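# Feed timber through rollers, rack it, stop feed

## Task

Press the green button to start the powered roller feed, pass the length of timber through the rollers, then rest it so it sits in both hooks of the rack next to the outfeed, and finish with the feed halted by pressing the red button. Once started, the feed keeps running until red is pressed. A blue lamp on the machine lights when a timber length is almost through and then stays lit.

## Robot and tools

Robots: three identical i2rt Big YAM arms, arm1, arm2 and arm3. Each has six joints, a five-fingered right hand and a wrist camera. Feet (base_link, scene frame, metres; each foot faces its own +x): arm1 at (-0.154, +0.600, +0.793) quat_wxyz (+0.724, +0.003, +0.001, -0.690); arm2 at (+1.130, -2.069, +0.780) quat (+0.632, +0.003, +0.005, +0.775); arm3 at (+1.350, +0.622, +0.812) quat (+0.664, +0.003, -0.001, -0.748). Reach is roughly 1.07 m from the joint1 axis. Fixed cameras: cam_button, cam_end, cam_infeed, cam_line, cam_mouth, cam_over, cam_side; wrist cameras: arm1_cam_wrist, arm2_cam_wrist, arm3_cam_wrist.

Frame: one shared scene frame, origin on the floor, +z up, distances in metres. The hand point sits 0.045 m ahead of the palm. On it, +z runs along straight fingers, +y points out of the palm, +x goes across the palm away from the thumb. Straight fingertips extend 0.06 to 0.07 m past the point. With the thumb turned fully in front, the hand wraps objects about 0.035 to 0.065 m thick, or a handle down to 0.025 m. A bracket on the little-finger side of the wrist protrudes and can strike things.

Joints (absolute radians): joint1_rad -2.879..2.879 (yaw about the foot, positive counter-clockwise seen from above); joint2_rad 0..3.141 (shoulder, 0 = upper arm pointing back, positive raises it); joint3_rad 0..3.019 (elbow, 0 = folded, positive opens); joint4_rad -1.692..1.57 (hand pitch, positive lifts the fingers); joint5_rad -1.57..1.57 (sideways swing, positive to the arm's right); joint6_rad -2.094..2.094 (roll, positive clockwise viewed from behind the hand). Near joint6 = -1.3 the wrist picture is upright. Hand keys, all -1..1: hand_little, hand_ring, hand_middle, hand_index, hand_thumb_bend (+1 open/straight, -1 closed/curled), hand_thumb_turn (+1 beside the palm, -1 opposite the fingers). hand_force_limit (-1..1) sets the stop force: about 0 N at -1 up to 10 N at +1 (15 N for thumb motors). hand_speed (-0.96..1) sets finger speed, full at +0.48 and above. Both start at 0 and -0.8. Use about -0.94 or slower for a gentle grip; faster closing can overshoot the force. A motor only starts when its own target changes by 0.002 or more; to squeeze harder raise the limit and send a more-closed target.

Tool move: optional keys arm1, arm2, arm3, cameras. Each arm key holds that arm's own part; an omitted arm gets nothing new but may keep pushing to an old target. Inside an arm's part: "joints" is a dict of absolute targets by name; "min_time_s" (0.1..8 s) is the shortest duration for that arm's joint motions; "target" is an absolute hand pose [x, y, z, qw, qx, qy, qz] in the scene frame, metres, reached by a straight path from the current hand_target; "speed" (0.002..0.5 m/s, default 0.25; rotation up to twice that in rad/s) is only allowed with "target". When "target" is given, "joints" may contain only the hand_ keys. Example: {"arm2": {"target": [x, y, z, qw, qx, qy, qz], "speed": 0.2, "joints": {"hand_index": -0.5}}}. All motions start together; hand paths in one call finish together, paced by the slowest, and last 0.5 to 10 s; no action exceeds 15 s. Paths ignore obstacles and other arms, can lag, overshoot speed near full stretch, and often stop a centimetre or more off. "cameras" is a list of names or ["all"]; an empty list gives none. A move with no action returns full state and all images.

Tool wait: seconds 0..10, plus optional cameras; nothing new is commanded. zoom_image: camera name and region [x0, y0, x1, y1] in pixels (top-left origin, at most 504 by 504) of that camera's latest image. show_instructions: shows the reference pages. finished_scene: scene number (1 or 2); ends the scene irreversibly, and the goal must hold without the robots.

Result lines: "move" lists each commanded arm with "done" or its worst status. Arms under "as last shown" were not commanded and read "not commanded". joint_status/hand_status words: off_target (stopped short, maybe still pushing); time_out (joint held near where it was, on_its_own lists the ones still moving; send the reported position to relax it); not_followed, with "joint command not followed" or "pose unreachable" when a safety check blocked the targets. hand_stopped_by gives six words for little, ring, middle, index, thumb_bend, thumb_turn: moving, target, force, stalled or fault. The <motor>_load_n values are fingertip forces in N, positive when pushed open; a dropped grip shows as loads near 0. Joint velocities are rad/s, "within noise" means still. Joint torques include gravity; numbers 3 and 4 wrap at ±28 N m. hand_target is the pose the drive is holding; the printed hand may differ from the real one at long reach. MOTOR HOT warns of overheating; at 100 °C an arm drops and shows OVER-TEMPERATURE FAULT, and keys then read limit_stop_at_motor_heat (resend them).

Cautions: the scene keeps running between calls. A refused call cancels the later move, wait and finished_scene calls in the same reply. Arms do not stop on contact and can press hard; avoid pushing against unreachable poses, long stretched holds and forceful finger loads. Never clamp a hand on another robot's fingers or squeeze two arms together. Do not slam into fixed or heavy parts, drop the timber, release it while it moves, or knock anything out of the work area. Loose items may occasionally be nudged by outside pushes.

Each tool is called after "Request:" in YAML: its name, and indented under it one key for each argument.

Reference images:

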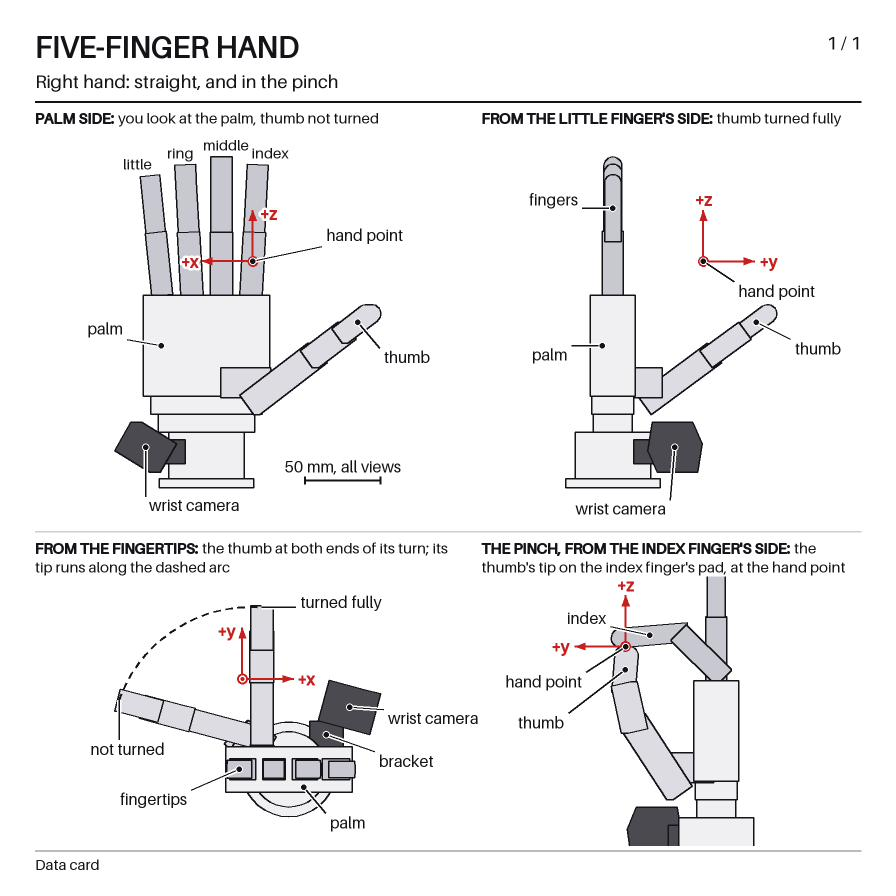

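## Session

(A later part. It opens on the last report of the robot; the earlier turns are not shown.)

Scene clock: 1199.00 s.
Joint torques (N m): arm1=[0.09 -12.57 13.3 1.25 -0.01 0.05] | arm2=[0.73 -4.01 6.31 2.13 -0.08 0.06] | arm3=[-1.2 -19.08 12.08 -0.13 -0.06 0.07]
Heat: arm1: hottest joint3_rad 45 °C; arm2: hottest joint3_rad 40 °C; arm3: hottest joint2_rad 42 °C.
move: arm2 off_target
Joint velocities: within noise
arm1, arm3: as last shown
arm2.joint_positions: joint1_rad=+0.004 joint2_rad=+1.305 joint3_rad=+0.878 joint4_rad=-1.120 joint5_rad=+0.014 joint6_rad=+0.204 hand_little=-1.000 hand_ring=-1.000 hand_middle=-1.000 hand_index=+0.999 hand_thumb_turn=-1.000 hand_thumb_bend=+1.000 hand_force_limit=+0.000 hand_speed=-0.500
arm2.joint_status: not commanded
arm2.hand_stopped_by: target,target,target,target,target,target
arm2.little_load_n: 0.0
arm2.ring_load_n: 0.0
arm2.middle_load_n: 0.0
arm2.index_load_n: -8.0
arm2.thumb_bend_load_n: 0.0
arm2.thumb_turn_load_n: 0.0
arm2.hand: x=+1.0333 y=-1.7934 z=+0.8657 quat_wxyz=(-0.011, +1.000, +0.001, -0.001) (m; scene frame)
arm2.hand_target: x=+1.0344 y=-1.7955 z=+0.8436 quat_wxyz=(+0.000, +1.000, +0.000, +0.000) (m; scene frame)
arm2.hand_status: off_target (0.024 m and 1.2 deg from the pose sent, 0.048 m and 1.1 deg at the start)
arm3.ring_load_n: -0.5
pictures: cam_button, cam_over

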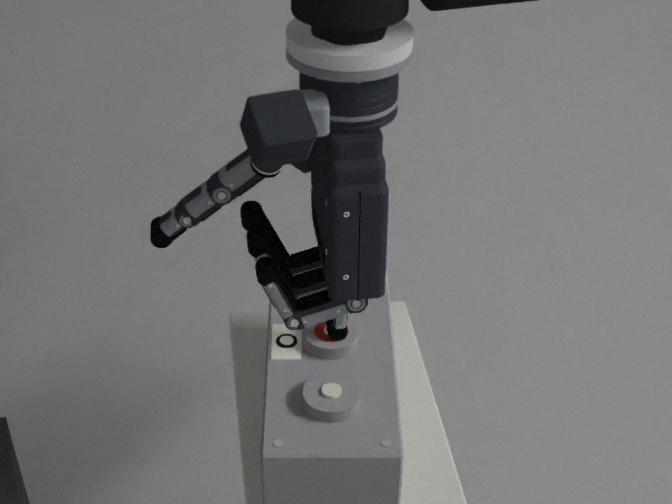

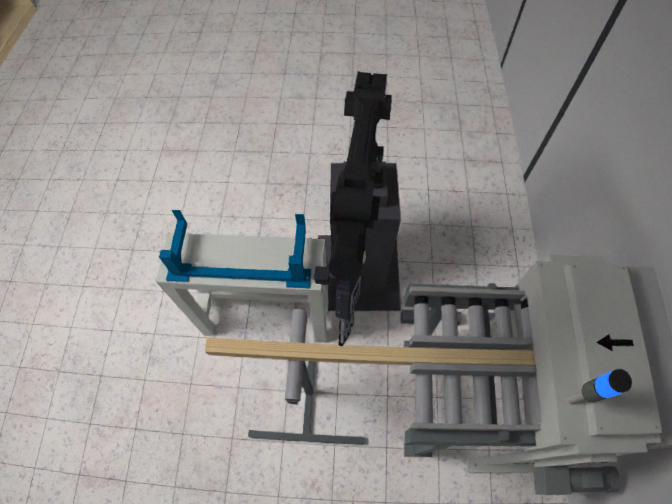

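Request:
move:
  arm2: {"target": [1.034, -1.80, 0.95, 0, 1, 0, 0], "speed": 0.2}
  arm1: {"target": [-0.12, 0.02, 1.0, 0, 0, 1, 0], "speed": 0.25, "joints": {"hand_thumb_turn": -1, "hand_speed": -0.3}}
  cameras: ["arm1_cam_wrist", "cam_over", "cam_end", "cam_side"]

Request:
zoom_image:
  camera: "arm1_cam_wrist"
  region: [160, 0, 664, 504]

Request:
zoom_image:
  camera: "cam_over"
  region: [140, 180, 640, 504]

Scene clock: 1239.17 s.
Joint torques (N m): arm1=[0.32 -16.26 11.3 -0.23 -0.12 0.08] | arm2=[1.38 -7.47 13.01 -0.21 -0.07 0.14] | arm3=[-0.97 -19.31 12.05 -0.32 -0.09 0.05]
Heat: arm1: hottest joint3_rad 46 °C; arm2: hottest joint3_rad 39 °C; arm3: hottest joint2_rad 42 °C.
move: arm1 off_target; arm2 off_target
Joint velocities: within noise
arm1.joint_positions: joint1_rad=-0.046 joint2_rad=+2.016 joint3_rad=+2.136 joint4_rad=-1.670 joint5_rad=+0.005 joint6_rad=-0.002 hand_little=+1.000 hand_ring=+1.000 hand_middle=+1.000 hand_index=+1.000 hand_thumb_turn=-1.000 hand_thumb_bend=+1.000 hand_force_limit=+0.000 hand_speed=-0.300
arm1.joint_status: all done
arm1.hand_stopped_by: target,target,target,target,target,target
arm1.little_load_n: 0.0
arm1.ring_load_n: 0.0
arm1.middle_load_n: 0.0
arm1.index_load_n: 0.0
arm1.thumb_bend_load_n: 0.0
arm1.thumb_turn_load_n: 0.0
arm1.hand: x=-0.1248 y=+0.0276 z=+1.0085 quat_wxyz=(+0.001, +0.002, -1.000, +0.007) (m; scene frame)
arm1.hand_target: x=-0.1200 y=+0.0204 z=+1.0000 quat_wxyz=(+0.000, +0.000, -1.000, +0.001) (m; scene frame)
arm1.hand_status: off_target (0.012 m and 0.9 deg from the pose sent, 0.195 m and 79.8 deg at the start)
arm2.joint_positions: joint1_rad=+0.004 joint2_rad=+1.240 joint3_rad=+0.993 joint4_rad=-1.371 joint5_rad=+0.013 joint6_rad=+0.203 hand_little=-1.000 hand_ring=-1.000 hand_middle=-1.000 hand_index=+1.000 hand_thumb_turn=-1.000 hand_thumb_bend=+1.000 hand_force_limit=+0.000 hand_speed=-0.500
arm2.joint_status: not commanded
arm2.hand_stopped_by: target,target,target,target,target,target
arm2.little_load_n: 0.5
arm2.ring_load_n: 0.0
arm2.middle_load_n: 0.0
arm2.index_load_n: 0.0
arm2.thumb_bend_load_n: -0.5
arm2.thumb_turn_load_n: 0.0
arm2.hand: x=+1.0381 y=-1.8136 z=+0.9319 quat_wxyz=(+0.024, +1.000, +0.002, +0.006) (m; scene frame)
arm2.hand_target: x=+1.0341 y=-1.8007 z=+0.9498 quat_wxyz=(+0.000, +1.000, +0.000, +0.000) (m; scene frame)
arm2.hand_status: off_target (0.023 m and 2.8 deg from the pose sent, 0.085 m and 1.3 deg at the start)
arm3: as last shown
arm3.ring_load_n: 0.0
arm3.thumb_turn_load_n: 0.5
pictures: arm1_cam_wrist, cam_end, cam_over, cam_side

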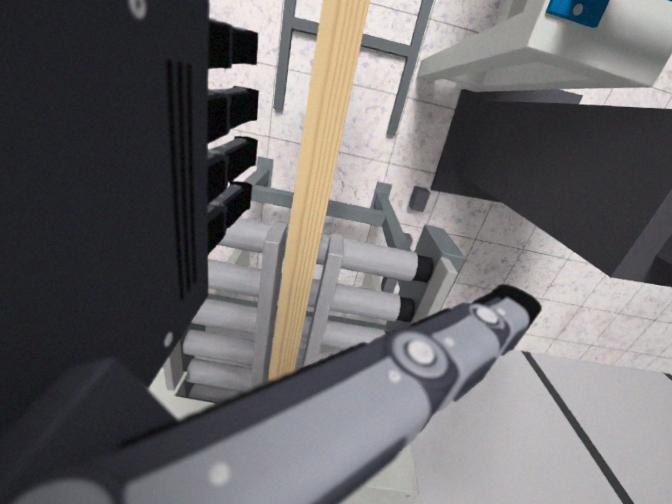

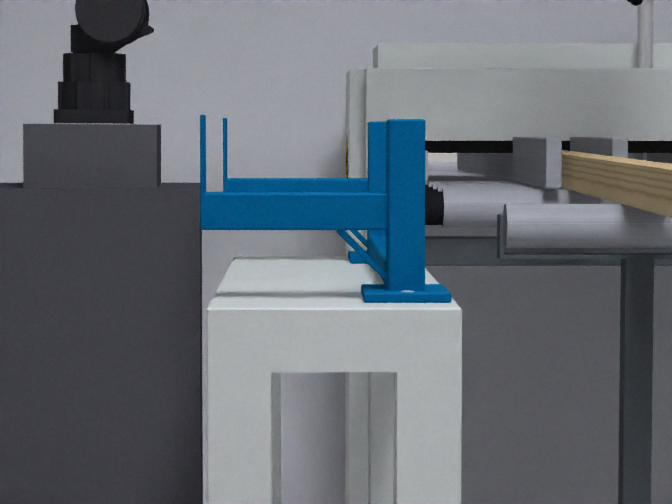

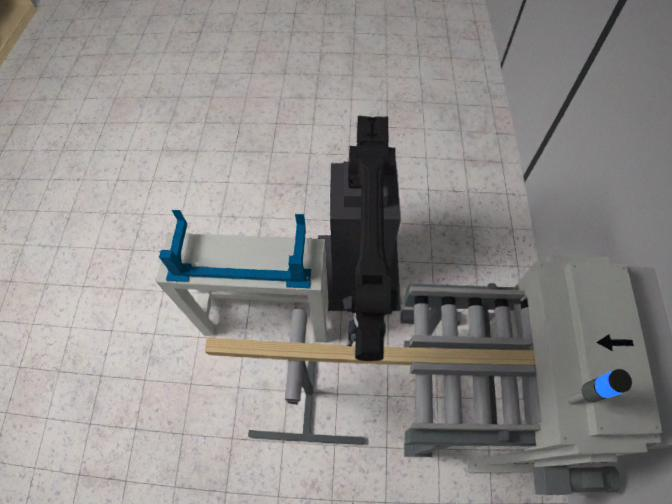

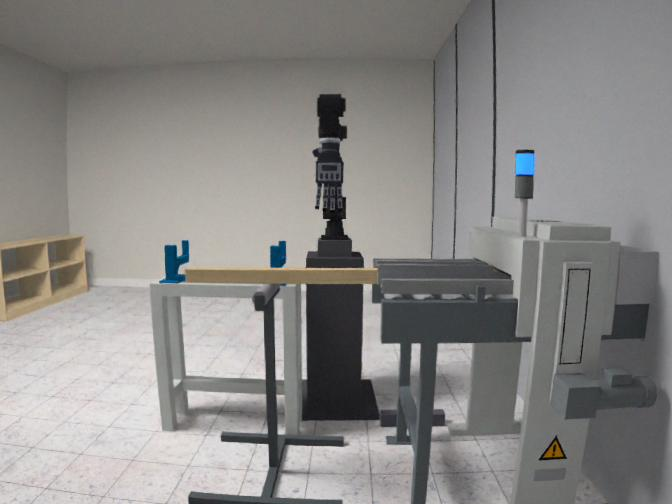

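Scaled by 1.000.

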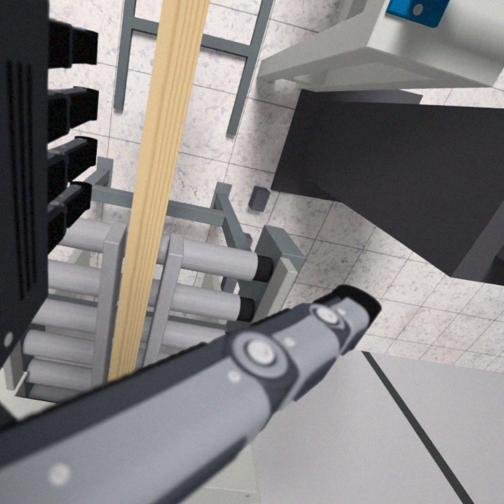

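Scaled by 1.008 from the camera's 672x504 image, which has a finer 960x720 frame.

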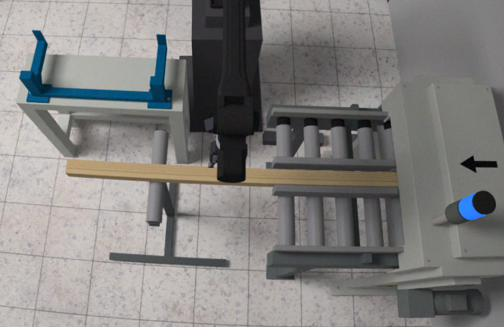

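Request:
move:
  arm1: {"target": [-0.10, 0.01, 0.875, 0, 0, 1, 0], "speed": 0.15, "joints": {"hand_little": 0.85, "hand_ring": 0.85, "hand_middle": 0.85, "hand_index": 0.85}}
  cameras: ["arm1_cam_wrist", "cam_over", "cam_end"]

Request:
zoom_image:
  camera: "arm1_cam_wrist"
  region: [160, 0, 520, 400]

Scene clock: 1264.27 s.
Joint torques (N m): arm1=[0.44 -17.38 8.58 0.53 -0.11 0.05] | arm2=[1.26 -7.18 13 -0.25 -0.05 0.12] | arm3=[-0.56 -20.66 11.9 -0.4 -0.08 0.07]
Heat: arm1: hottest joint3_rad 44 °C; arm2: hottest joint3_rad 44 °C; arm3: hottest joint2_rad 42 °C.
move: arm1 off_target
Joint velocities: within noise
arm1.joint_positions: joint1_rad=-0.018 joint2_rad=+2.072 joint3_rad=+1.921 joint4_rad=-1.396 joint5_rad=+0.005 joint6_rad=+0.029 hand_little=+0.850 hand_ring=+0.850 hand_middle=+0.850 hand_index=+0.850 hand_thumb_turn=-1.000 hand_thumb_bend=+1.000 hand_force_limit=+0.000 hand_speed=-0.300
arm1.joint_status: all done
arm1.hand_stopped_by: target,target,target,target,target,target
arm1.little_load_n: 0.0
arm1.ring_load_n: 0.0
arm1.middle_load_n: 0.0
arm1.index_load_n: 0.0
arm1.thumb_bend_load_n: 0.0
arm1.thumb_turn_load_n: 0.0
arm1.hand: x=-0.1062 y=+0.0121 z=+0.8925 quat_wxyz=(+0.001, +0.000, -1.000, +0.009) (m; scene frame)
arm1.hand_target: x=-0.1001 y=+0.0104 z=+0.8753 quat_wxyz=(+0.000, +0.000, -1.000, +0.000) (m; scene frame)
arm1.hand_status: off_target (0.019 m and 1.1 deg from the pose sent, 0.137 m and 0.9 deg at the start)
arm2, arm3: as last shown
arm2.little_load_n: 0.0
arm3.thumb_turn_load_n: 0.0
pictures: arm1_cam_wrist, cam_end, cam_over

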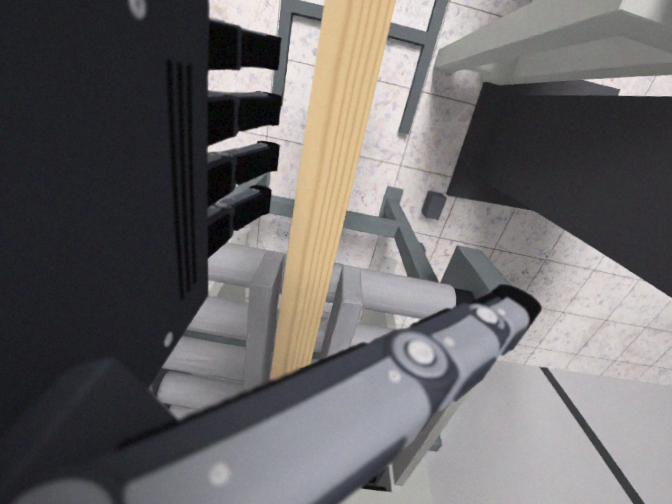

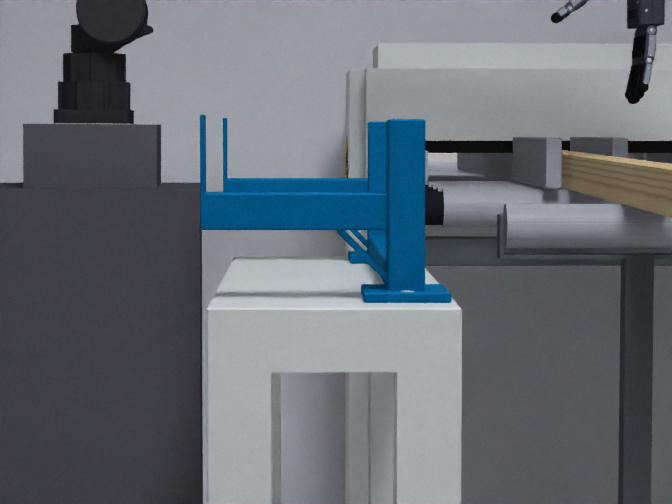

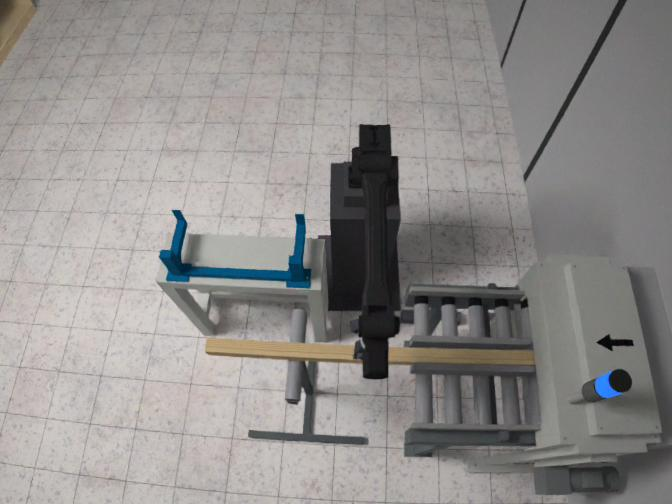

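Scaled by 1.260 from the camera's 672x504 image, which has a finer 960x720 frame.

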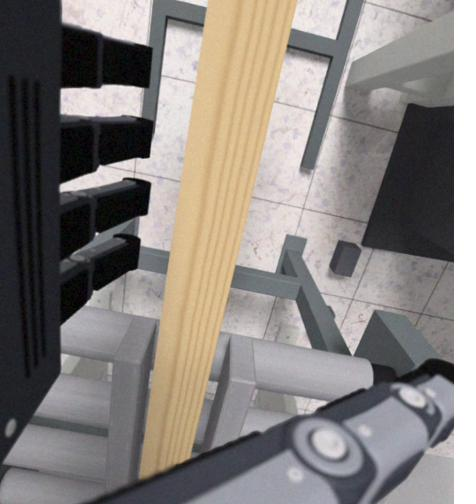

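Request:
move:
  arm1: {"target": [-0.10, 0.004, 0.785, 0, 0, 1, 0], "speed": 0.12}
  cameras: ["arm1_cam_wrist"]

Request:
zoom_image:
  camera: "arm1_cam_wrist"
  region: [160, 0, 520, 400]

Scene clock: 1306.83 s.
Joint torques (N m): arm1=[0.38 -17.67 8.16 0.53 -0.11 0.05] | arm2=[1.32 -7.36 13.01 -0.24 -0.05 0.13] | arm3=[-0.5 -19.31 11.95 -0.27 -0.08 0.05]
Heat: arm1: hottest joint3_rad 42 °C; arm2: hottest joint3_rad 48 °C; arm3: hottest joint2_rad 42 °C.
move: arm1 off_target
Joint velocities: within noise
arm1.joint_positions: joint1_rad=-0.018 joint2_rad=+2.158 joint3_rad=+1.829 joint4_rad=-1.215 joint5_rad=+0.005 joint6_rad=+0.029 hand_little=+0.850 hand_ring=+0.850 hand_middle=+0.850 hand_index=+0.850 hand_thumb_turn=-1.000 hand_thumb_bend=+1.000 hand_force_limit=+0.000 hand_speed=-0.300
arm1.joint_status: not commanded
arm1.hand_stopped_by: target,target,target,target,target,target
arm1.little_load_n: 0.0
arm1.ring_load_n: 0.0
arm1.middle_load_n: 0.0
arm1.index_load_n: -0.5
arm1.thumb_bend_load_n: 0.0
arm1.thumb_turn_load_n: 0.0
arm1.hand: x=-0.1056 y=+0.0032 z=+0.8044 quat_wxyz=(+0.001, +0.000, -1.000, +0.011) (m; scene frame)
arm1.hand_target: x=-0.1002 y=+0.0046 z=+0.7853 quat_wxyz=(+0.000, +0.000, -1.000, +0.000) (m; scene frame)
arm1.hand_status: off_target (0.020 m and 1.2 deg from the pose sent, 0.108 m and 1.0 deg at the start)
arm2, arm3: as last shown
arm2.index_load_n: -0.5
arm2.thumb_bend_load_n: 0.0
pictures: arm1_cam_wrist

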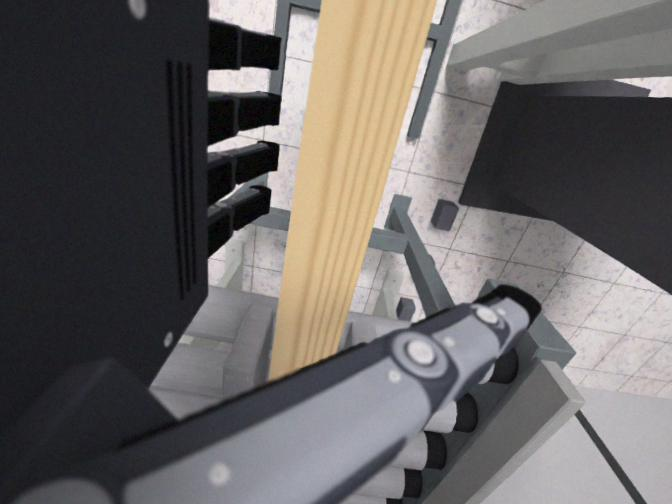

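Scaled by 1.260 from the camera's 672x504 image, which has a finer 960x720 frame.

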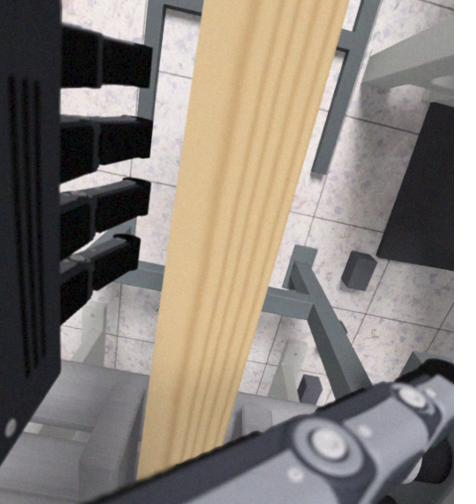

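Request:
move:
  arm1: {"target": [-0.10, 0.003, 0.722, 0, 0, 1, 0], "speed": 0.1}
  cameras: ["arm1_cam_wrist"]

Request:
move:
  arm1: {"joints": {"hand_little": -0.3, "hand_ring": -0.3, "hand_middle": -0.3, "hand_index": -0.3, "hand_force_limit": 0.1, "hand_speed": -0.88}}
  cameras: ["arm1_cam_wrist", "cam_over", "cam_side"]

Scene clock: 1319.17 s.
Joint torques (N m): arm1=[0.38 -18.02 7.79 0.53 -0.11 0.05] | arm2=[1.2 -7.18 13.03 -0.23 -0.05 0.12] | arm3=[-0.67 -19.66 12.21 -0.4 -0.11 0.03]
Heat: arm1: hottest joint3_rad 41 °C; arm2: hottest joint3_rad 48 °C; arm3: hottest joint2_rad 42 °C.
move: arm1 off_target
Joint velocities: within noise
arm1.joint_positions: joint1_rad=-0.018 joint2_rad=+2.234 joint3_rad=+1.787 joint4_rad=-1.097 joint5_rad=+0.005 joint6_rad=+0.029 hand_little=+0.850 hand_ring=+0.850 hand_middle=+0.850 hand_index=+0.850 hand_thumb_turn=-1.000 hand_thumb_bend=+1.000 hand_force_limit=+0.000 hand_speed=-0.300
arm1.joint_status: not commanded
arm1.hand_stopped_by: target,target,target,target,target,target
arm1.little_load_n: 0.0
arm1.ring_load_n: 0.0
arm1.middle_load_n: 0.0
arm1.index_load_n: 0.0
arm1.thumb_bend_load_n: 0.0
arm1.thumb_turn_load_n: 0.0
arm1.hand: x=-0.1054 y=+0.0003 z=+0.7417 quat_wxyz=(+0.001, +0.000, -1.000, +0.011) (m; scene frame)
arm1.hand_target: x=-0.1002 y=+0.0035 z=+0.7225 quat_wxyz=(+0.000, +0.000, -1.000, +0.000) (m; scene frame)
arm1.hand_status: off_target (0.021 m and 1.2 deg from the pose sent, 0.083 m and 1.2 deg at the start)
arm2, arm3: as last shown
arm2.index_load_n: 0.0
arm2.thumb_bend_load_n: -0.5
pictures: arm1_cam_wrist

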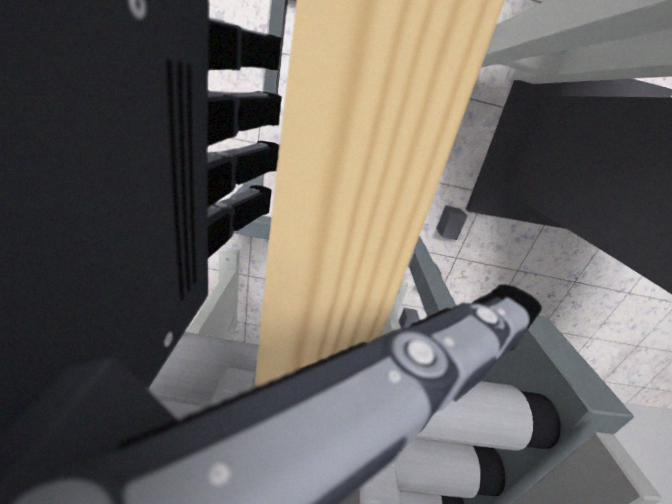

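Scene clock: 1322.80 s.
Joint torques (N m): arm1=[0.38 -20.66 8.09 -0.12 -0.14 0.07] | arm2=[1.2 -7.36 13.03 -0.24 -0.05 0.12] | arm3=[-0.73 -19.96 11.89 -0.17 -0.08 0.11]
Heat: arm1: hottest joint3_rad 41 °C; arm2: hottest joint3_rad 48 °C; arm3: hottest joint2_rad 42 °C.
move: arm1 off_target
Joint velocities: within noise
arm1.joint_positions: joint1_rad=-0.018 joint2_rad=+2.262 joint3_rad=+1.781 joint4_rad=-1.080 joint5_rad=+0.006 joint6_rad=+0.027 hand_little=-0.152 hand_ring=-0.152 hand_middle=-0.162 hand_index=-0.173 hand_thumb_turn=-1.000 hand_thumb_bend=+1.001 hand_force_limit=+0.100 hand_speed=-0.880
arm1.joint_status: hand_little off_target (ended at -0.152, target -0.300); hand_ring off_target (ended at -0.152, target -0.300); hand_middle off_target (ended at -0.162, target -0.300); hand_index off_target (ended at -0.173, target -0.300); the others done
arm1.hand_stopped_by: force,force,force,force,target,target
arm1.little_load_n: 2.5
arm1.ring_load_n: 2.0
arm1.middle_load_n: 4.5
arm1.index_load_n: 9.0
arm1.thumb_bend_load_n: 2.0
arm1.thumb_turn_load_n: 1.0
arm1.hand: x=-0.1056 y=+0.0037 z=+0.7226 quat_wxyz=(+0.001, +0.001, -1.000, +0.002) (m; scene frame)
arm1.hand_target: x=-0.1002 y=+0.0036 z=+0.7224 quat_wxyz=(+0.000, +0.000, -1.000, +0.000) (m; scene frame)
arm1.hand_status: not commanded
arm2, arm3: as last shown
arm2.thumb_bend_load_n: 0.0
pictures: arm1_cam_wrist, cam_over, cam_side

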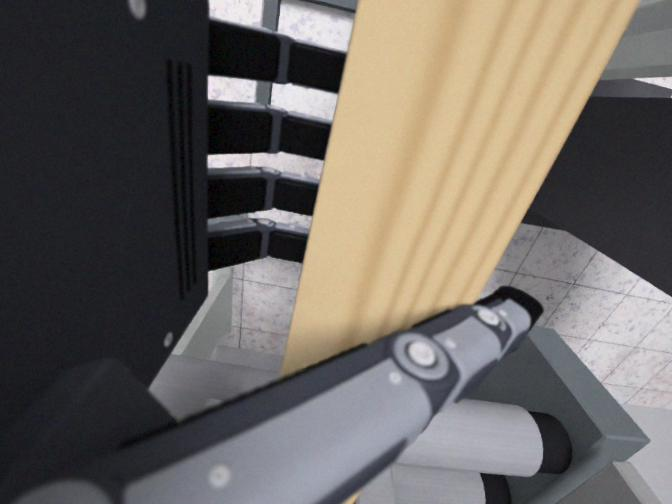

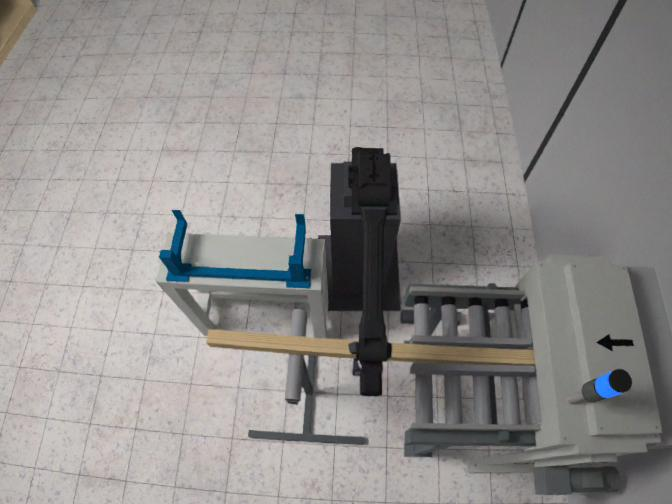

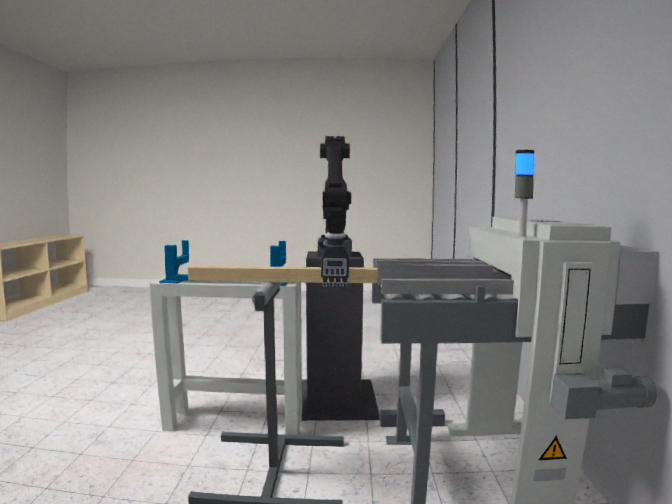

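Request:
move:
  cameras: ["cam_over","cam_end","cam_line","arm1_cam_wrist","cam_mouth"]

Scene clock: 1356.63 s.
Joint torques (N m): arm1=[0.38 -20.66 8.09 -0.12 -0.13 0.07] | arm2=[1.38 -7.3 13.04 -0.23 -0.06 0.12] | arm3=[-0.26 -19.78 12 -0.21 -0.11 0.05]
Heat: arm1: hottest joint3_rad 40 °C; arm2: hottest joint3_rad 50 °C; arm3: hottest joint2_rad 43 °C.
Joint velocities: within noise
arm1.joint_positions: joint1_rad=-0.018 joint2_rad=+2.262 joint3_rad=+1.781 joint4_rad=-1.080 joint5_rad=+0.006 joint6_rad=+0.027 hand_little=-0.152 hand_ring=-0.152 hand_middle=-0.162 hand_index=-0.173 hand_thumb_turn=-1.000 hand_thumb_bend=+1.001 hand_force_limit=+0.100 hand_speed=-0.880
arm1.joint_status: hand_little off_target (ended at -0.152, target -0.300); hand_ring off_target (ended at -0.152, target -0.300); hand_middle off_target (ended at -0.162, target -0.300); hand_index off_target (ended at -0.173, target -0.300); the others done
arm1.hand_stopped_by: force,force,force,force,target,target
arm1.little_load_n: 2.5
arm1.ring_load_n: 2.5
arm1.middle_load_n: 4.5
arm1.index_load_n: 9.5
arm1.thumb_bend_load_n: 2.5
arm1.thumb_turn_load_n: 1.0
arm1.hand: x=-0.1056 y=+0.0037 z=+0.7226 quat_wxyz=(+0.001, +0.001, -1.000, +0.002) (m; scene frame)
arm1.hand_target: x=-0.1002 y=+0.0036 z=+0.7224 quat_wxyz=(+0.000, +0.000, -1.000, +0.000) (m; scene frame)
arm1.hand_status: not commanded
arm2.joint_positions: joint1_rad=+0.004 joint2_rad=+1.240 joint3_rad=+0.993 joint4_rad=-1.371 joint5_rad=+0.013 joint6_rad=+0.203 hand_little=-1.000 hand_ring=-1.000 hand_middle=-1.000 hand_index=+1.000 hand_thumb_turn=-1.000 hand_thumb_bend=+1.000 hand_force_limit=+0.000 hand_speed=-0.500
arm2.joint_status: not commanded
arm2.hand_stopped_by: target,target,target,target,target,target
arm2.little_load_n: 0.0
arm2.ring_load_n: 0.0
arm2.middle_load_n: 0.0
arm2.index_load_n: 0.0
arm2.thumb_bend_load_n: 0.0
arm2.thumb_turn_load_n: 0.0
arm2.hand: x=+1.0381 y=-1.8136 z=+0.9319 quat_wxyz=(+0.024, +1.000, +0.002, +0.006) (m; scene frame)
arm2.hand_target: x=+1.0341 y=-1.8007 z=+0.9498 quat_wxyz=(+0.000, +1.000, +0.000, +0.000) (m; scene frame)
arm2.hand_status: not commanded
arm3.joint_positions: joint1_rad=+0.223 joint2_rad=+2.011 joint3_rad=+2.153 joint4_rad=-1.685 joint5_rad=+0.003 joint6_rad=+0.107 hand_little=+1.000 hand_ring=+1.000 hand_middle=+1.000 hand_index=+1.000 hand_thumb_turn=-1.000 hand_thumb_bend=+1.000 hand_force_limit=+0.400 hand_speed=-0.600
arm3.joint_status: not commanded
arm3.hand_stopped_by: target,target,target,target,target,target
arm3.little_load_n: 0.0
arm3.ring_load_n: 0.0
arm3.middle_load_n: 0.0
arm3.index_load_n: 0.0
arm3.thumb_bend_load_n: 0.0
arm3.thumb_turn_load_n: 0.0
arm3.hand: x=+1.4447 y=+0.0551 z=+1.0400 quat_wxyz=(-0.003, -0.001, -1.000, +0.013) (m; scene frame)
arm3.hand_target: x=+1.4499 y=+0.0507 z=+1.0495 quat_wxyz=(-0.004, -0.001, -1.000, +0.024) (m; scene frame)
arm3.hand_status: not commanded
pictures: arm1_cam_wrist, cam_end, cam_line, cam_mouth, cam_over

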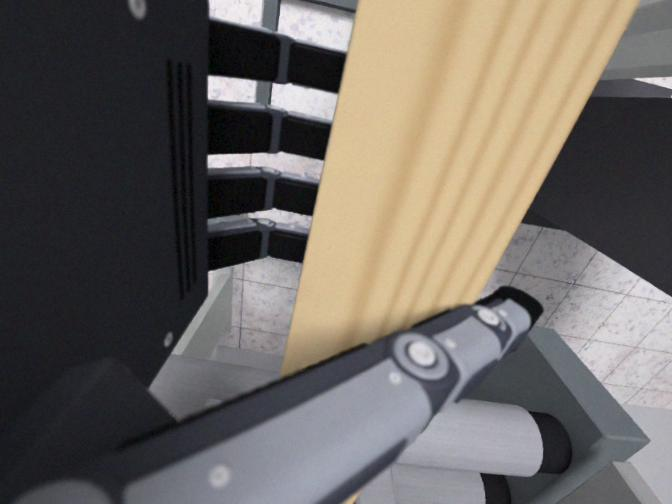

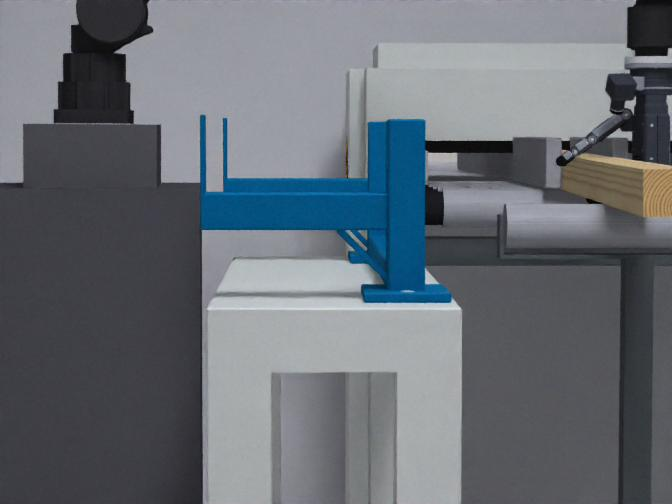

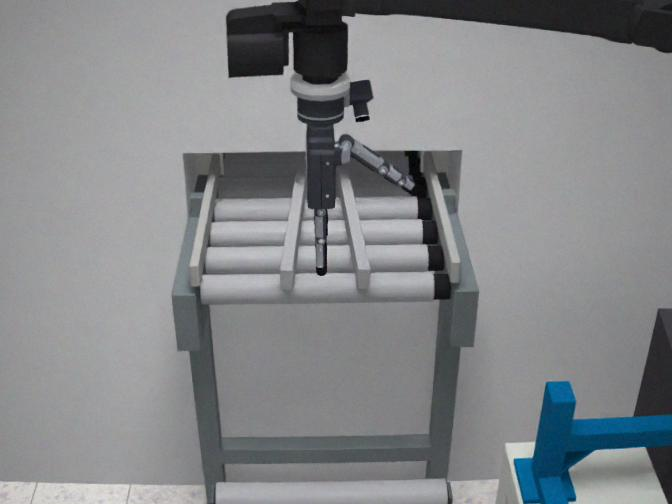

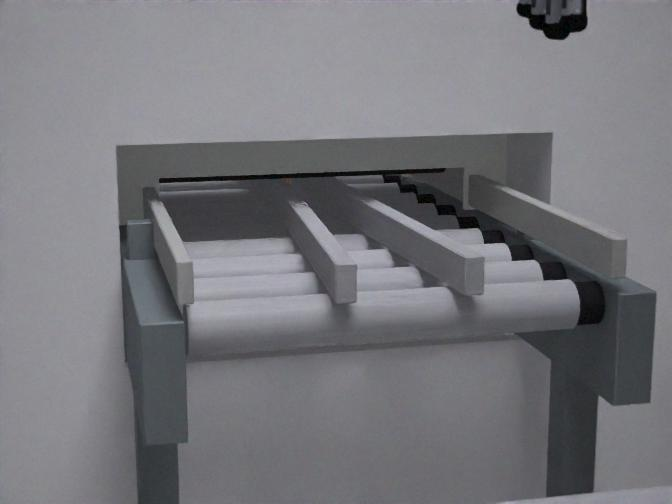

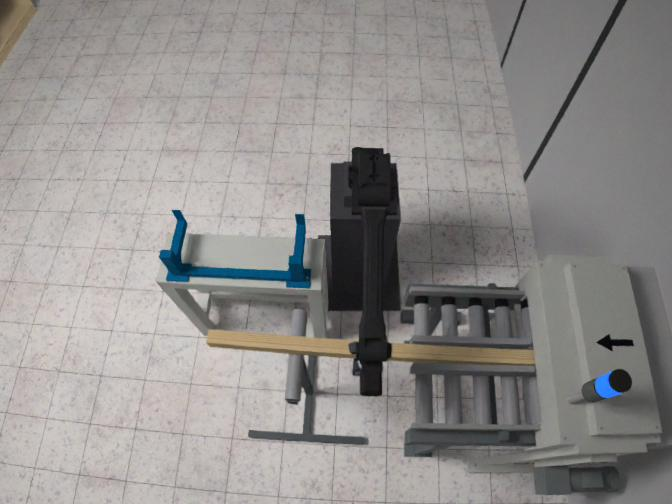

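Request:
move:
  arm1: {"joints":{"hand_thumb_bend":-0.7,"hand_force_limit":0.3,"hand_speed":-0.85}}
  cameras: ["cam_over"]

Request:
move:
  arm1: {"target":[-0.245,0.004,0.735,0,0,1,0],"speed":0.06}
  cameras: ["cam_over","cam_end","arm1_cam_wrist"]

Scene clock: 1376.60 s.
Joint torques (N m): arm1=[0.38 -20.66 8.09 -0.12 -0.13 0.07] | arm2=[1.32 -6.95 13 -0.23 -0.04 0.13] | arm3=[-0.85 -19.9 12.12 -0.21 -0.06 0.08]
Heat: arm1: hottest joint3_rad 39 °C; arm2: hottest joint3_rad 50 °C; arm3: hottest joint2_rad 43 °C.
move: arm1 off_target
Joint velocities: within noise
arm1.joint_positions: joint1_rad=-0.018 joint2_rad=+2.262 joint3_rad=+1.781 joint4_rad=-1.080 joint5_rad=+0.006 joint6_rad=+0.027 hand_little=-0.152 hand_ring=-0.152 hand_middle=-0.162 hand_index=-0.172 hand_thumb_turn=-1.000 hand_thumb_bend=+0.986 hand_force_limit=+0.300 hand_speed=-0.850
arm1.joint_status: hand_thumb_bend off_target (ended at +0.986, target -0.700); the others done
arm1.hand_stopped_by: force,force,force,force,force,target
arm1.little_load_n: 2.5
arm1.ring_load_n: 2.5
arm1.middle_load_n: 5.0
arm1.index_load_n: 9.5
arm1.thumb_bend_load_n: 10.5
arm1.thumb_turn_load_n: 1.0
arm1.hand: x=-0.1056 y=+0.0037 z=+0.7226 quat_wxyz=(+0.001, +0.001, -1.000, +0.002) (m; scene frame)
arm1.hand_target: x=-0.1002 y=+0.0036 z=+0.7224 quat_wxyz=(+0.000, +0.000, -1.000, +0.000) (m; scene frame)
arm1.hand_status: not commanded
arm2, arm3: as last shown
pictures: cam_over

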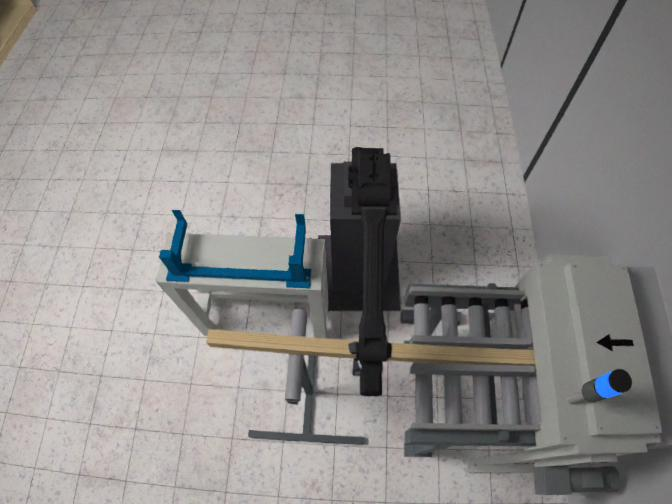

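Scene clock: 1379.70 s.
Joint torques (N m): arm1=[-1.03 -20.66 12.21 -1.01 -0.05 -0.35] | arm2=[1.26 -7.41 13.05 -0.21 -0.06 0.12] | arm3=[-1.61 -20.37 12.1 -0.08 -0.09 0.03]
Heat: arm1: hottest joint3_rad 39 °C; arm2: hottest joint3_rad 50 °C; arm3: hottest joint2_rad 43 °C.
move: arm1 off_target
Joint velocities: within noise
arm1.joint_positions: joint1_rad=-0.220 joint2_rad=+2.267 joint3_rad=+1.783 joint4_rad=-1.096 joint5_rad=+0.003 joint6_rad=-0.155 hand_little=-0.152 hand_ring=-0.152 hand_middle=-0.162 hand_index=-0.172 hand_thumb_turn=-1.000 hand_thumb_bend=+0.986 hand_force_limit=+0.300 hand_speed=-0.850
arm1.joint_status: not commanded
arm1.hand_stopped_by: force,force,force,force,force,target
arm1.little_load_n: 1.0
arm1.ring_load_n: 1.5
arm1.middle_load_n: 5.0
arm1.index_load_n: 9.5
arm1.thumb_bend_load_n: 9.0
arm1.thumb_turn_load_n: 2.5
arm1.hand: x=-0.2350 y=+0.0174 z=+0.7214 quat_wxyz=(-0.001, -0.009, -1.000, -0.008) (m; scene frame)
arm1.hand_target: x=-0.2450 y=+0.0046 z=+0.7353 quat_wxyz=(+0.000, +0.000, -1.000, +0.001) (m; scene frame)
arm1.hand_status: off_target (0.022 m and 1.3 deg from the pose sent, 0.140 m and 0.3 deg at the start)
arm2, arm3: as last shown
pictures: arm1_cam_wrist, cam_end, cam_over

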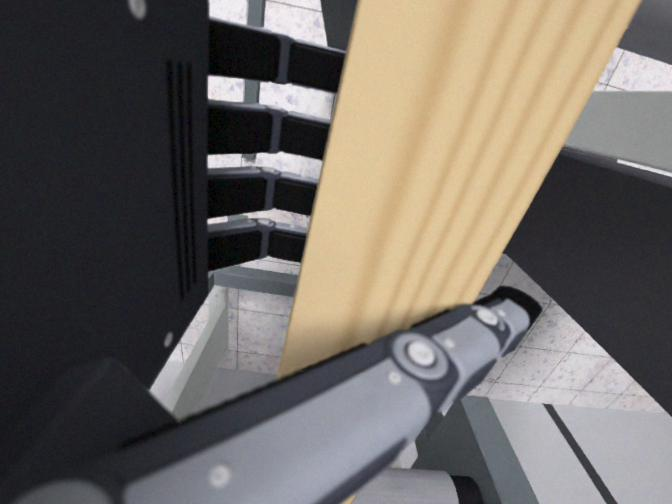

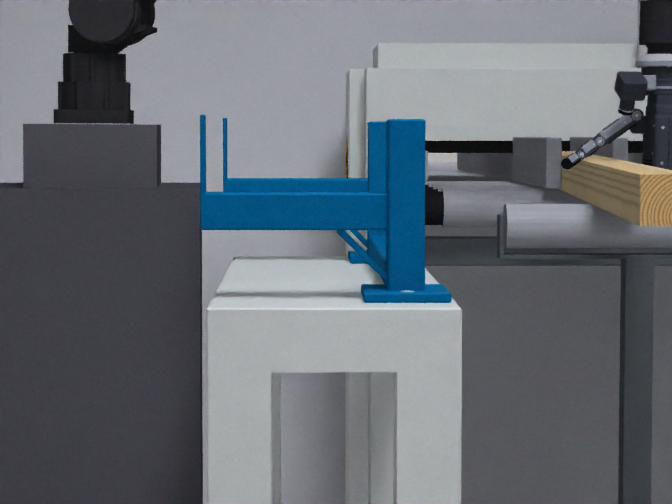

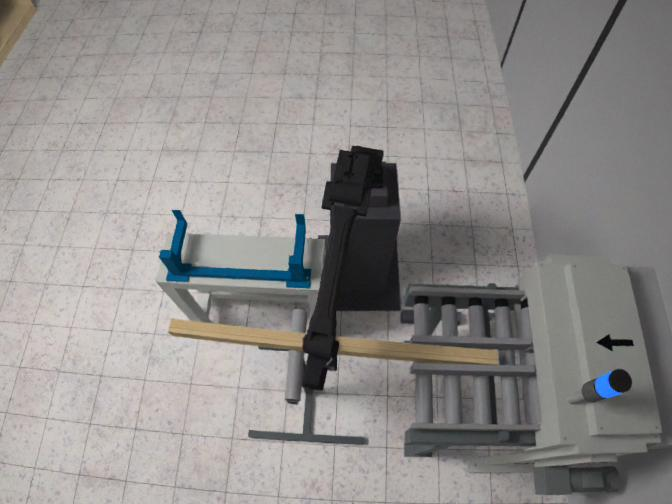

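Request:
move:
  arm1: {"target":[-0.25,-0.022,0.80,-0.0064,0,0.9991,-0.042],"speed":0.08}
  cameras: ["cam_over","cam_end","arm1_cam_wrist","cam_line"]

Scene clock: 1391.40 s.
Joint torques (N m): arm1=[-0.91 -27.22 14.24 -0.95 -0.14 -0.15] | arm2=[1.08 -7.3 13.04 -0.29 -0.05 0.13] | arm3=[-0.03 -20.31 12.12 -0.21 -0.02 0.06]
Heat: arm1: hottest joint3_rad 40 °C; arm2: hottest joint3_rad 50 °C; arm3: hottest joint2_rad 43 °C.
move: arm1 off_target
Joint velocities: within noise
arm1.joint_positions: joint1_rad=-0.221 joint2_rad=+2.267 joint3_rad=+1.819 joint4_rad=-1.147 joint5_rad=+0.003 joint6_rad=-0.174 hand_little=-0.152 hand_ring=-0.152 hand_middle=-0.162 hand_index=-0.172 hand_thumb_turn=-1.000 hand_thumb_bend=+0.986 hand_force_limit=+0.300 hand_speed=-0.850
arm1.joint_status: not commanded
arm1.hand_stopped_by: force,force,force,force,force,target
arm1.little_load_n: 1.5
arm1.ring_load_n: 2.0
arm1.middle_load_n: 5.5
arm1.index_load_n: 8.0
arm1.thumb_bend_load_n: 8.0
arm1.thumb_turn_load_n: 2.5
arm1.hand: x=-0.2377 y=+0.0160 z=+0.7345 quat_wxyz=(-0.002, +0.000, -1.000, -0.015) (m; scene frame)
arm1.hand_target: x=-0.2492 y=-0.0172 z=+0.7999 quat_wxyz=(+0.007, +0.000, -0.999, +0.042) (m; scene frame)
arm1.hand_status: off_target (0.077 m and 6.7 deg from the pose sent, 0.089 m and 5.9 deg at the start)
arm2, arm3: as last shown
pictures: arm1_cam_wrist, cam_end, cam_line, cam_over

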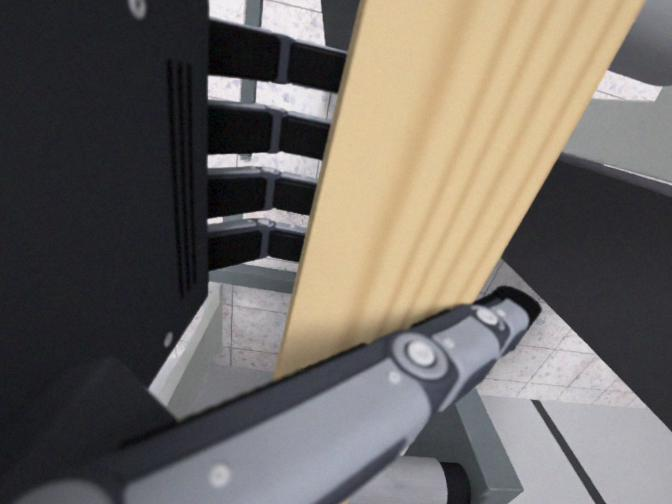

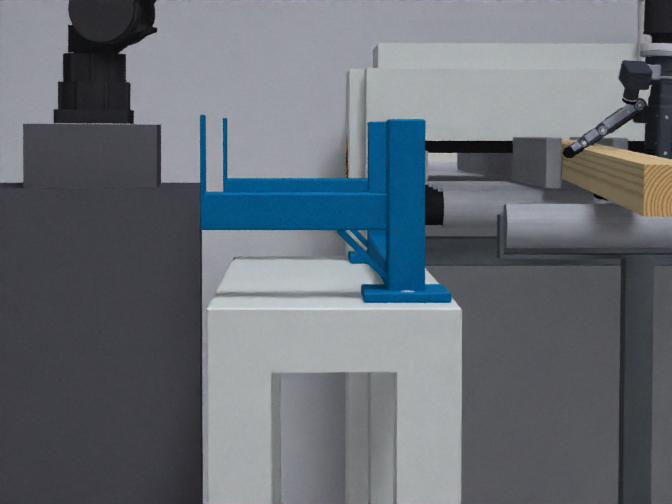

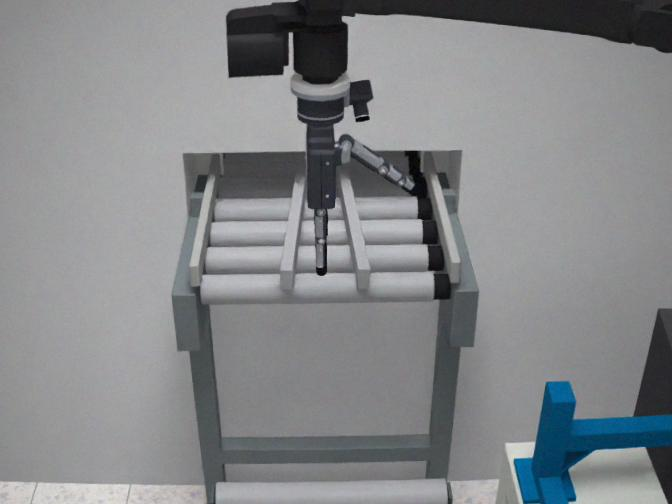

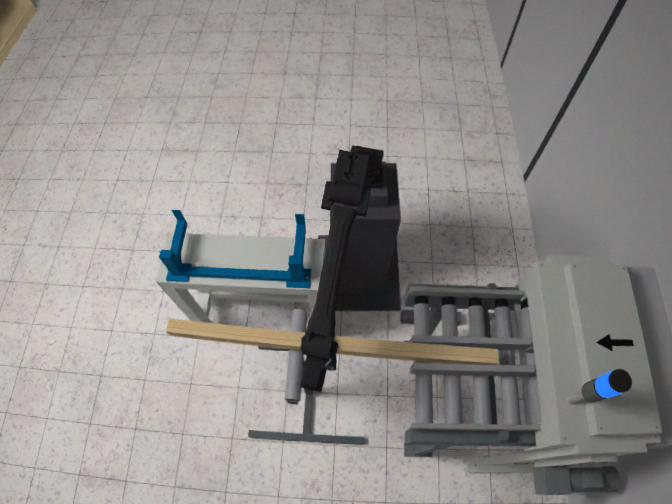

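Request:
move:
  arm1: {"target":[-0.25,-0.022,0.86,-0.0064,0,0.9991,-0.042],"speed":0.08}
  cameras: ["cam_over","cam_end"]

Scene clock: 1402.20 s.
Joint torques (N m): arm1=[-0.91 -27.63 15.04 -1.05 -0.13 -0.12] | arm2=[1.38 -7.18 13.05 -0.2 -0.05 0.12] | arm3=[-1.2 -20.13 12.15 -0.32 -0.03 0.06]
Heat: arm1: hottest joint3_rad 43 °C; arm2: hottest joint3_rad 50 °C; arm3: hottest joint2_rad 43 °C.
move: arm1 off_target
Joint velocities: within noise
arm1.joint_positions: joint1_rad=-0.221 joint2_rad=+2.225 joint3_rad=+1.895 joint4_rad=-1.274 joint5_rad=+0.002 joint6_rad=-0.176 hand_little=-0.152 hand_ring=-0.152 hand_middle=-0.162 hand_index=-0.172 hand_thumb_turn=-1.000 hand_thumb_bend=+0.986 hand_force_limit=+0.300 hand_speed=-0.850
arm1.joint_status: not commanded
arm1.hand_stopped_by: force,force,force,force,force,target
arm1.little_load_n: 1.5
arm1.ring_load_n: 2.0
arm1.middle_load_n: 5.5
arm1.index_load_n: 7.5
arm1.thumb_bend_load_n: 6.5
arm1.thumb_turn_load_n: 1.5
arm1.hand: x=-0.2387 y=+0.0113 z=+0.7889 quat_wxyz=(-0.003, +0.001, -1.000, -0.019) (m; scene frame)
arm1.hand_target: x=-0.2490 y=-0.0166 z=+0.8595 quat_wxyz=(+0.007, +0.000, -0.999, +0.043) (m; scene frame)
arm1.hand_status: off_target (0.079 m and 7.1 deg from the pose sent, 0.132 m and 6.6 deg at the start; pose on its path clipped on 15 of 50 steps)
arm2, arm3: as last shown
arm2.little_load_n: 0.5
arm3.thumb_bend_load_n: -0.5
pictures: cam_end, cam_over

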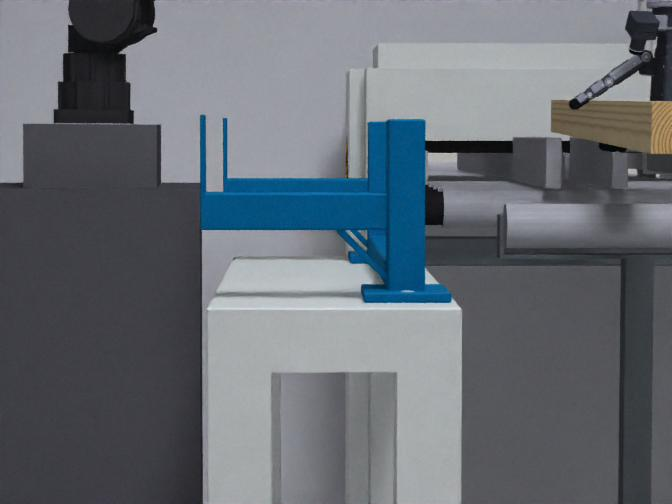

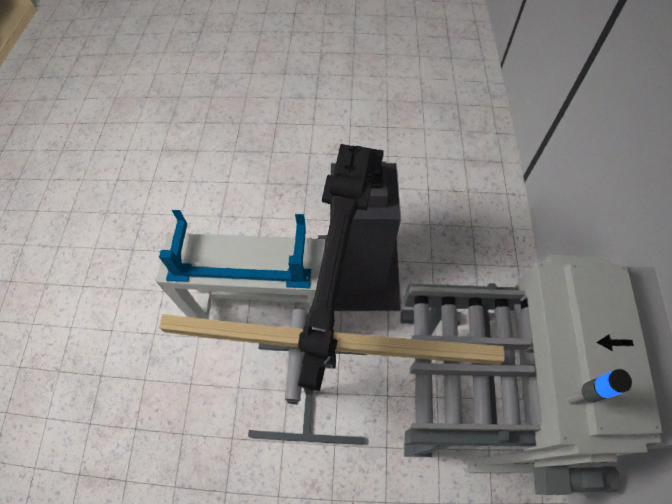

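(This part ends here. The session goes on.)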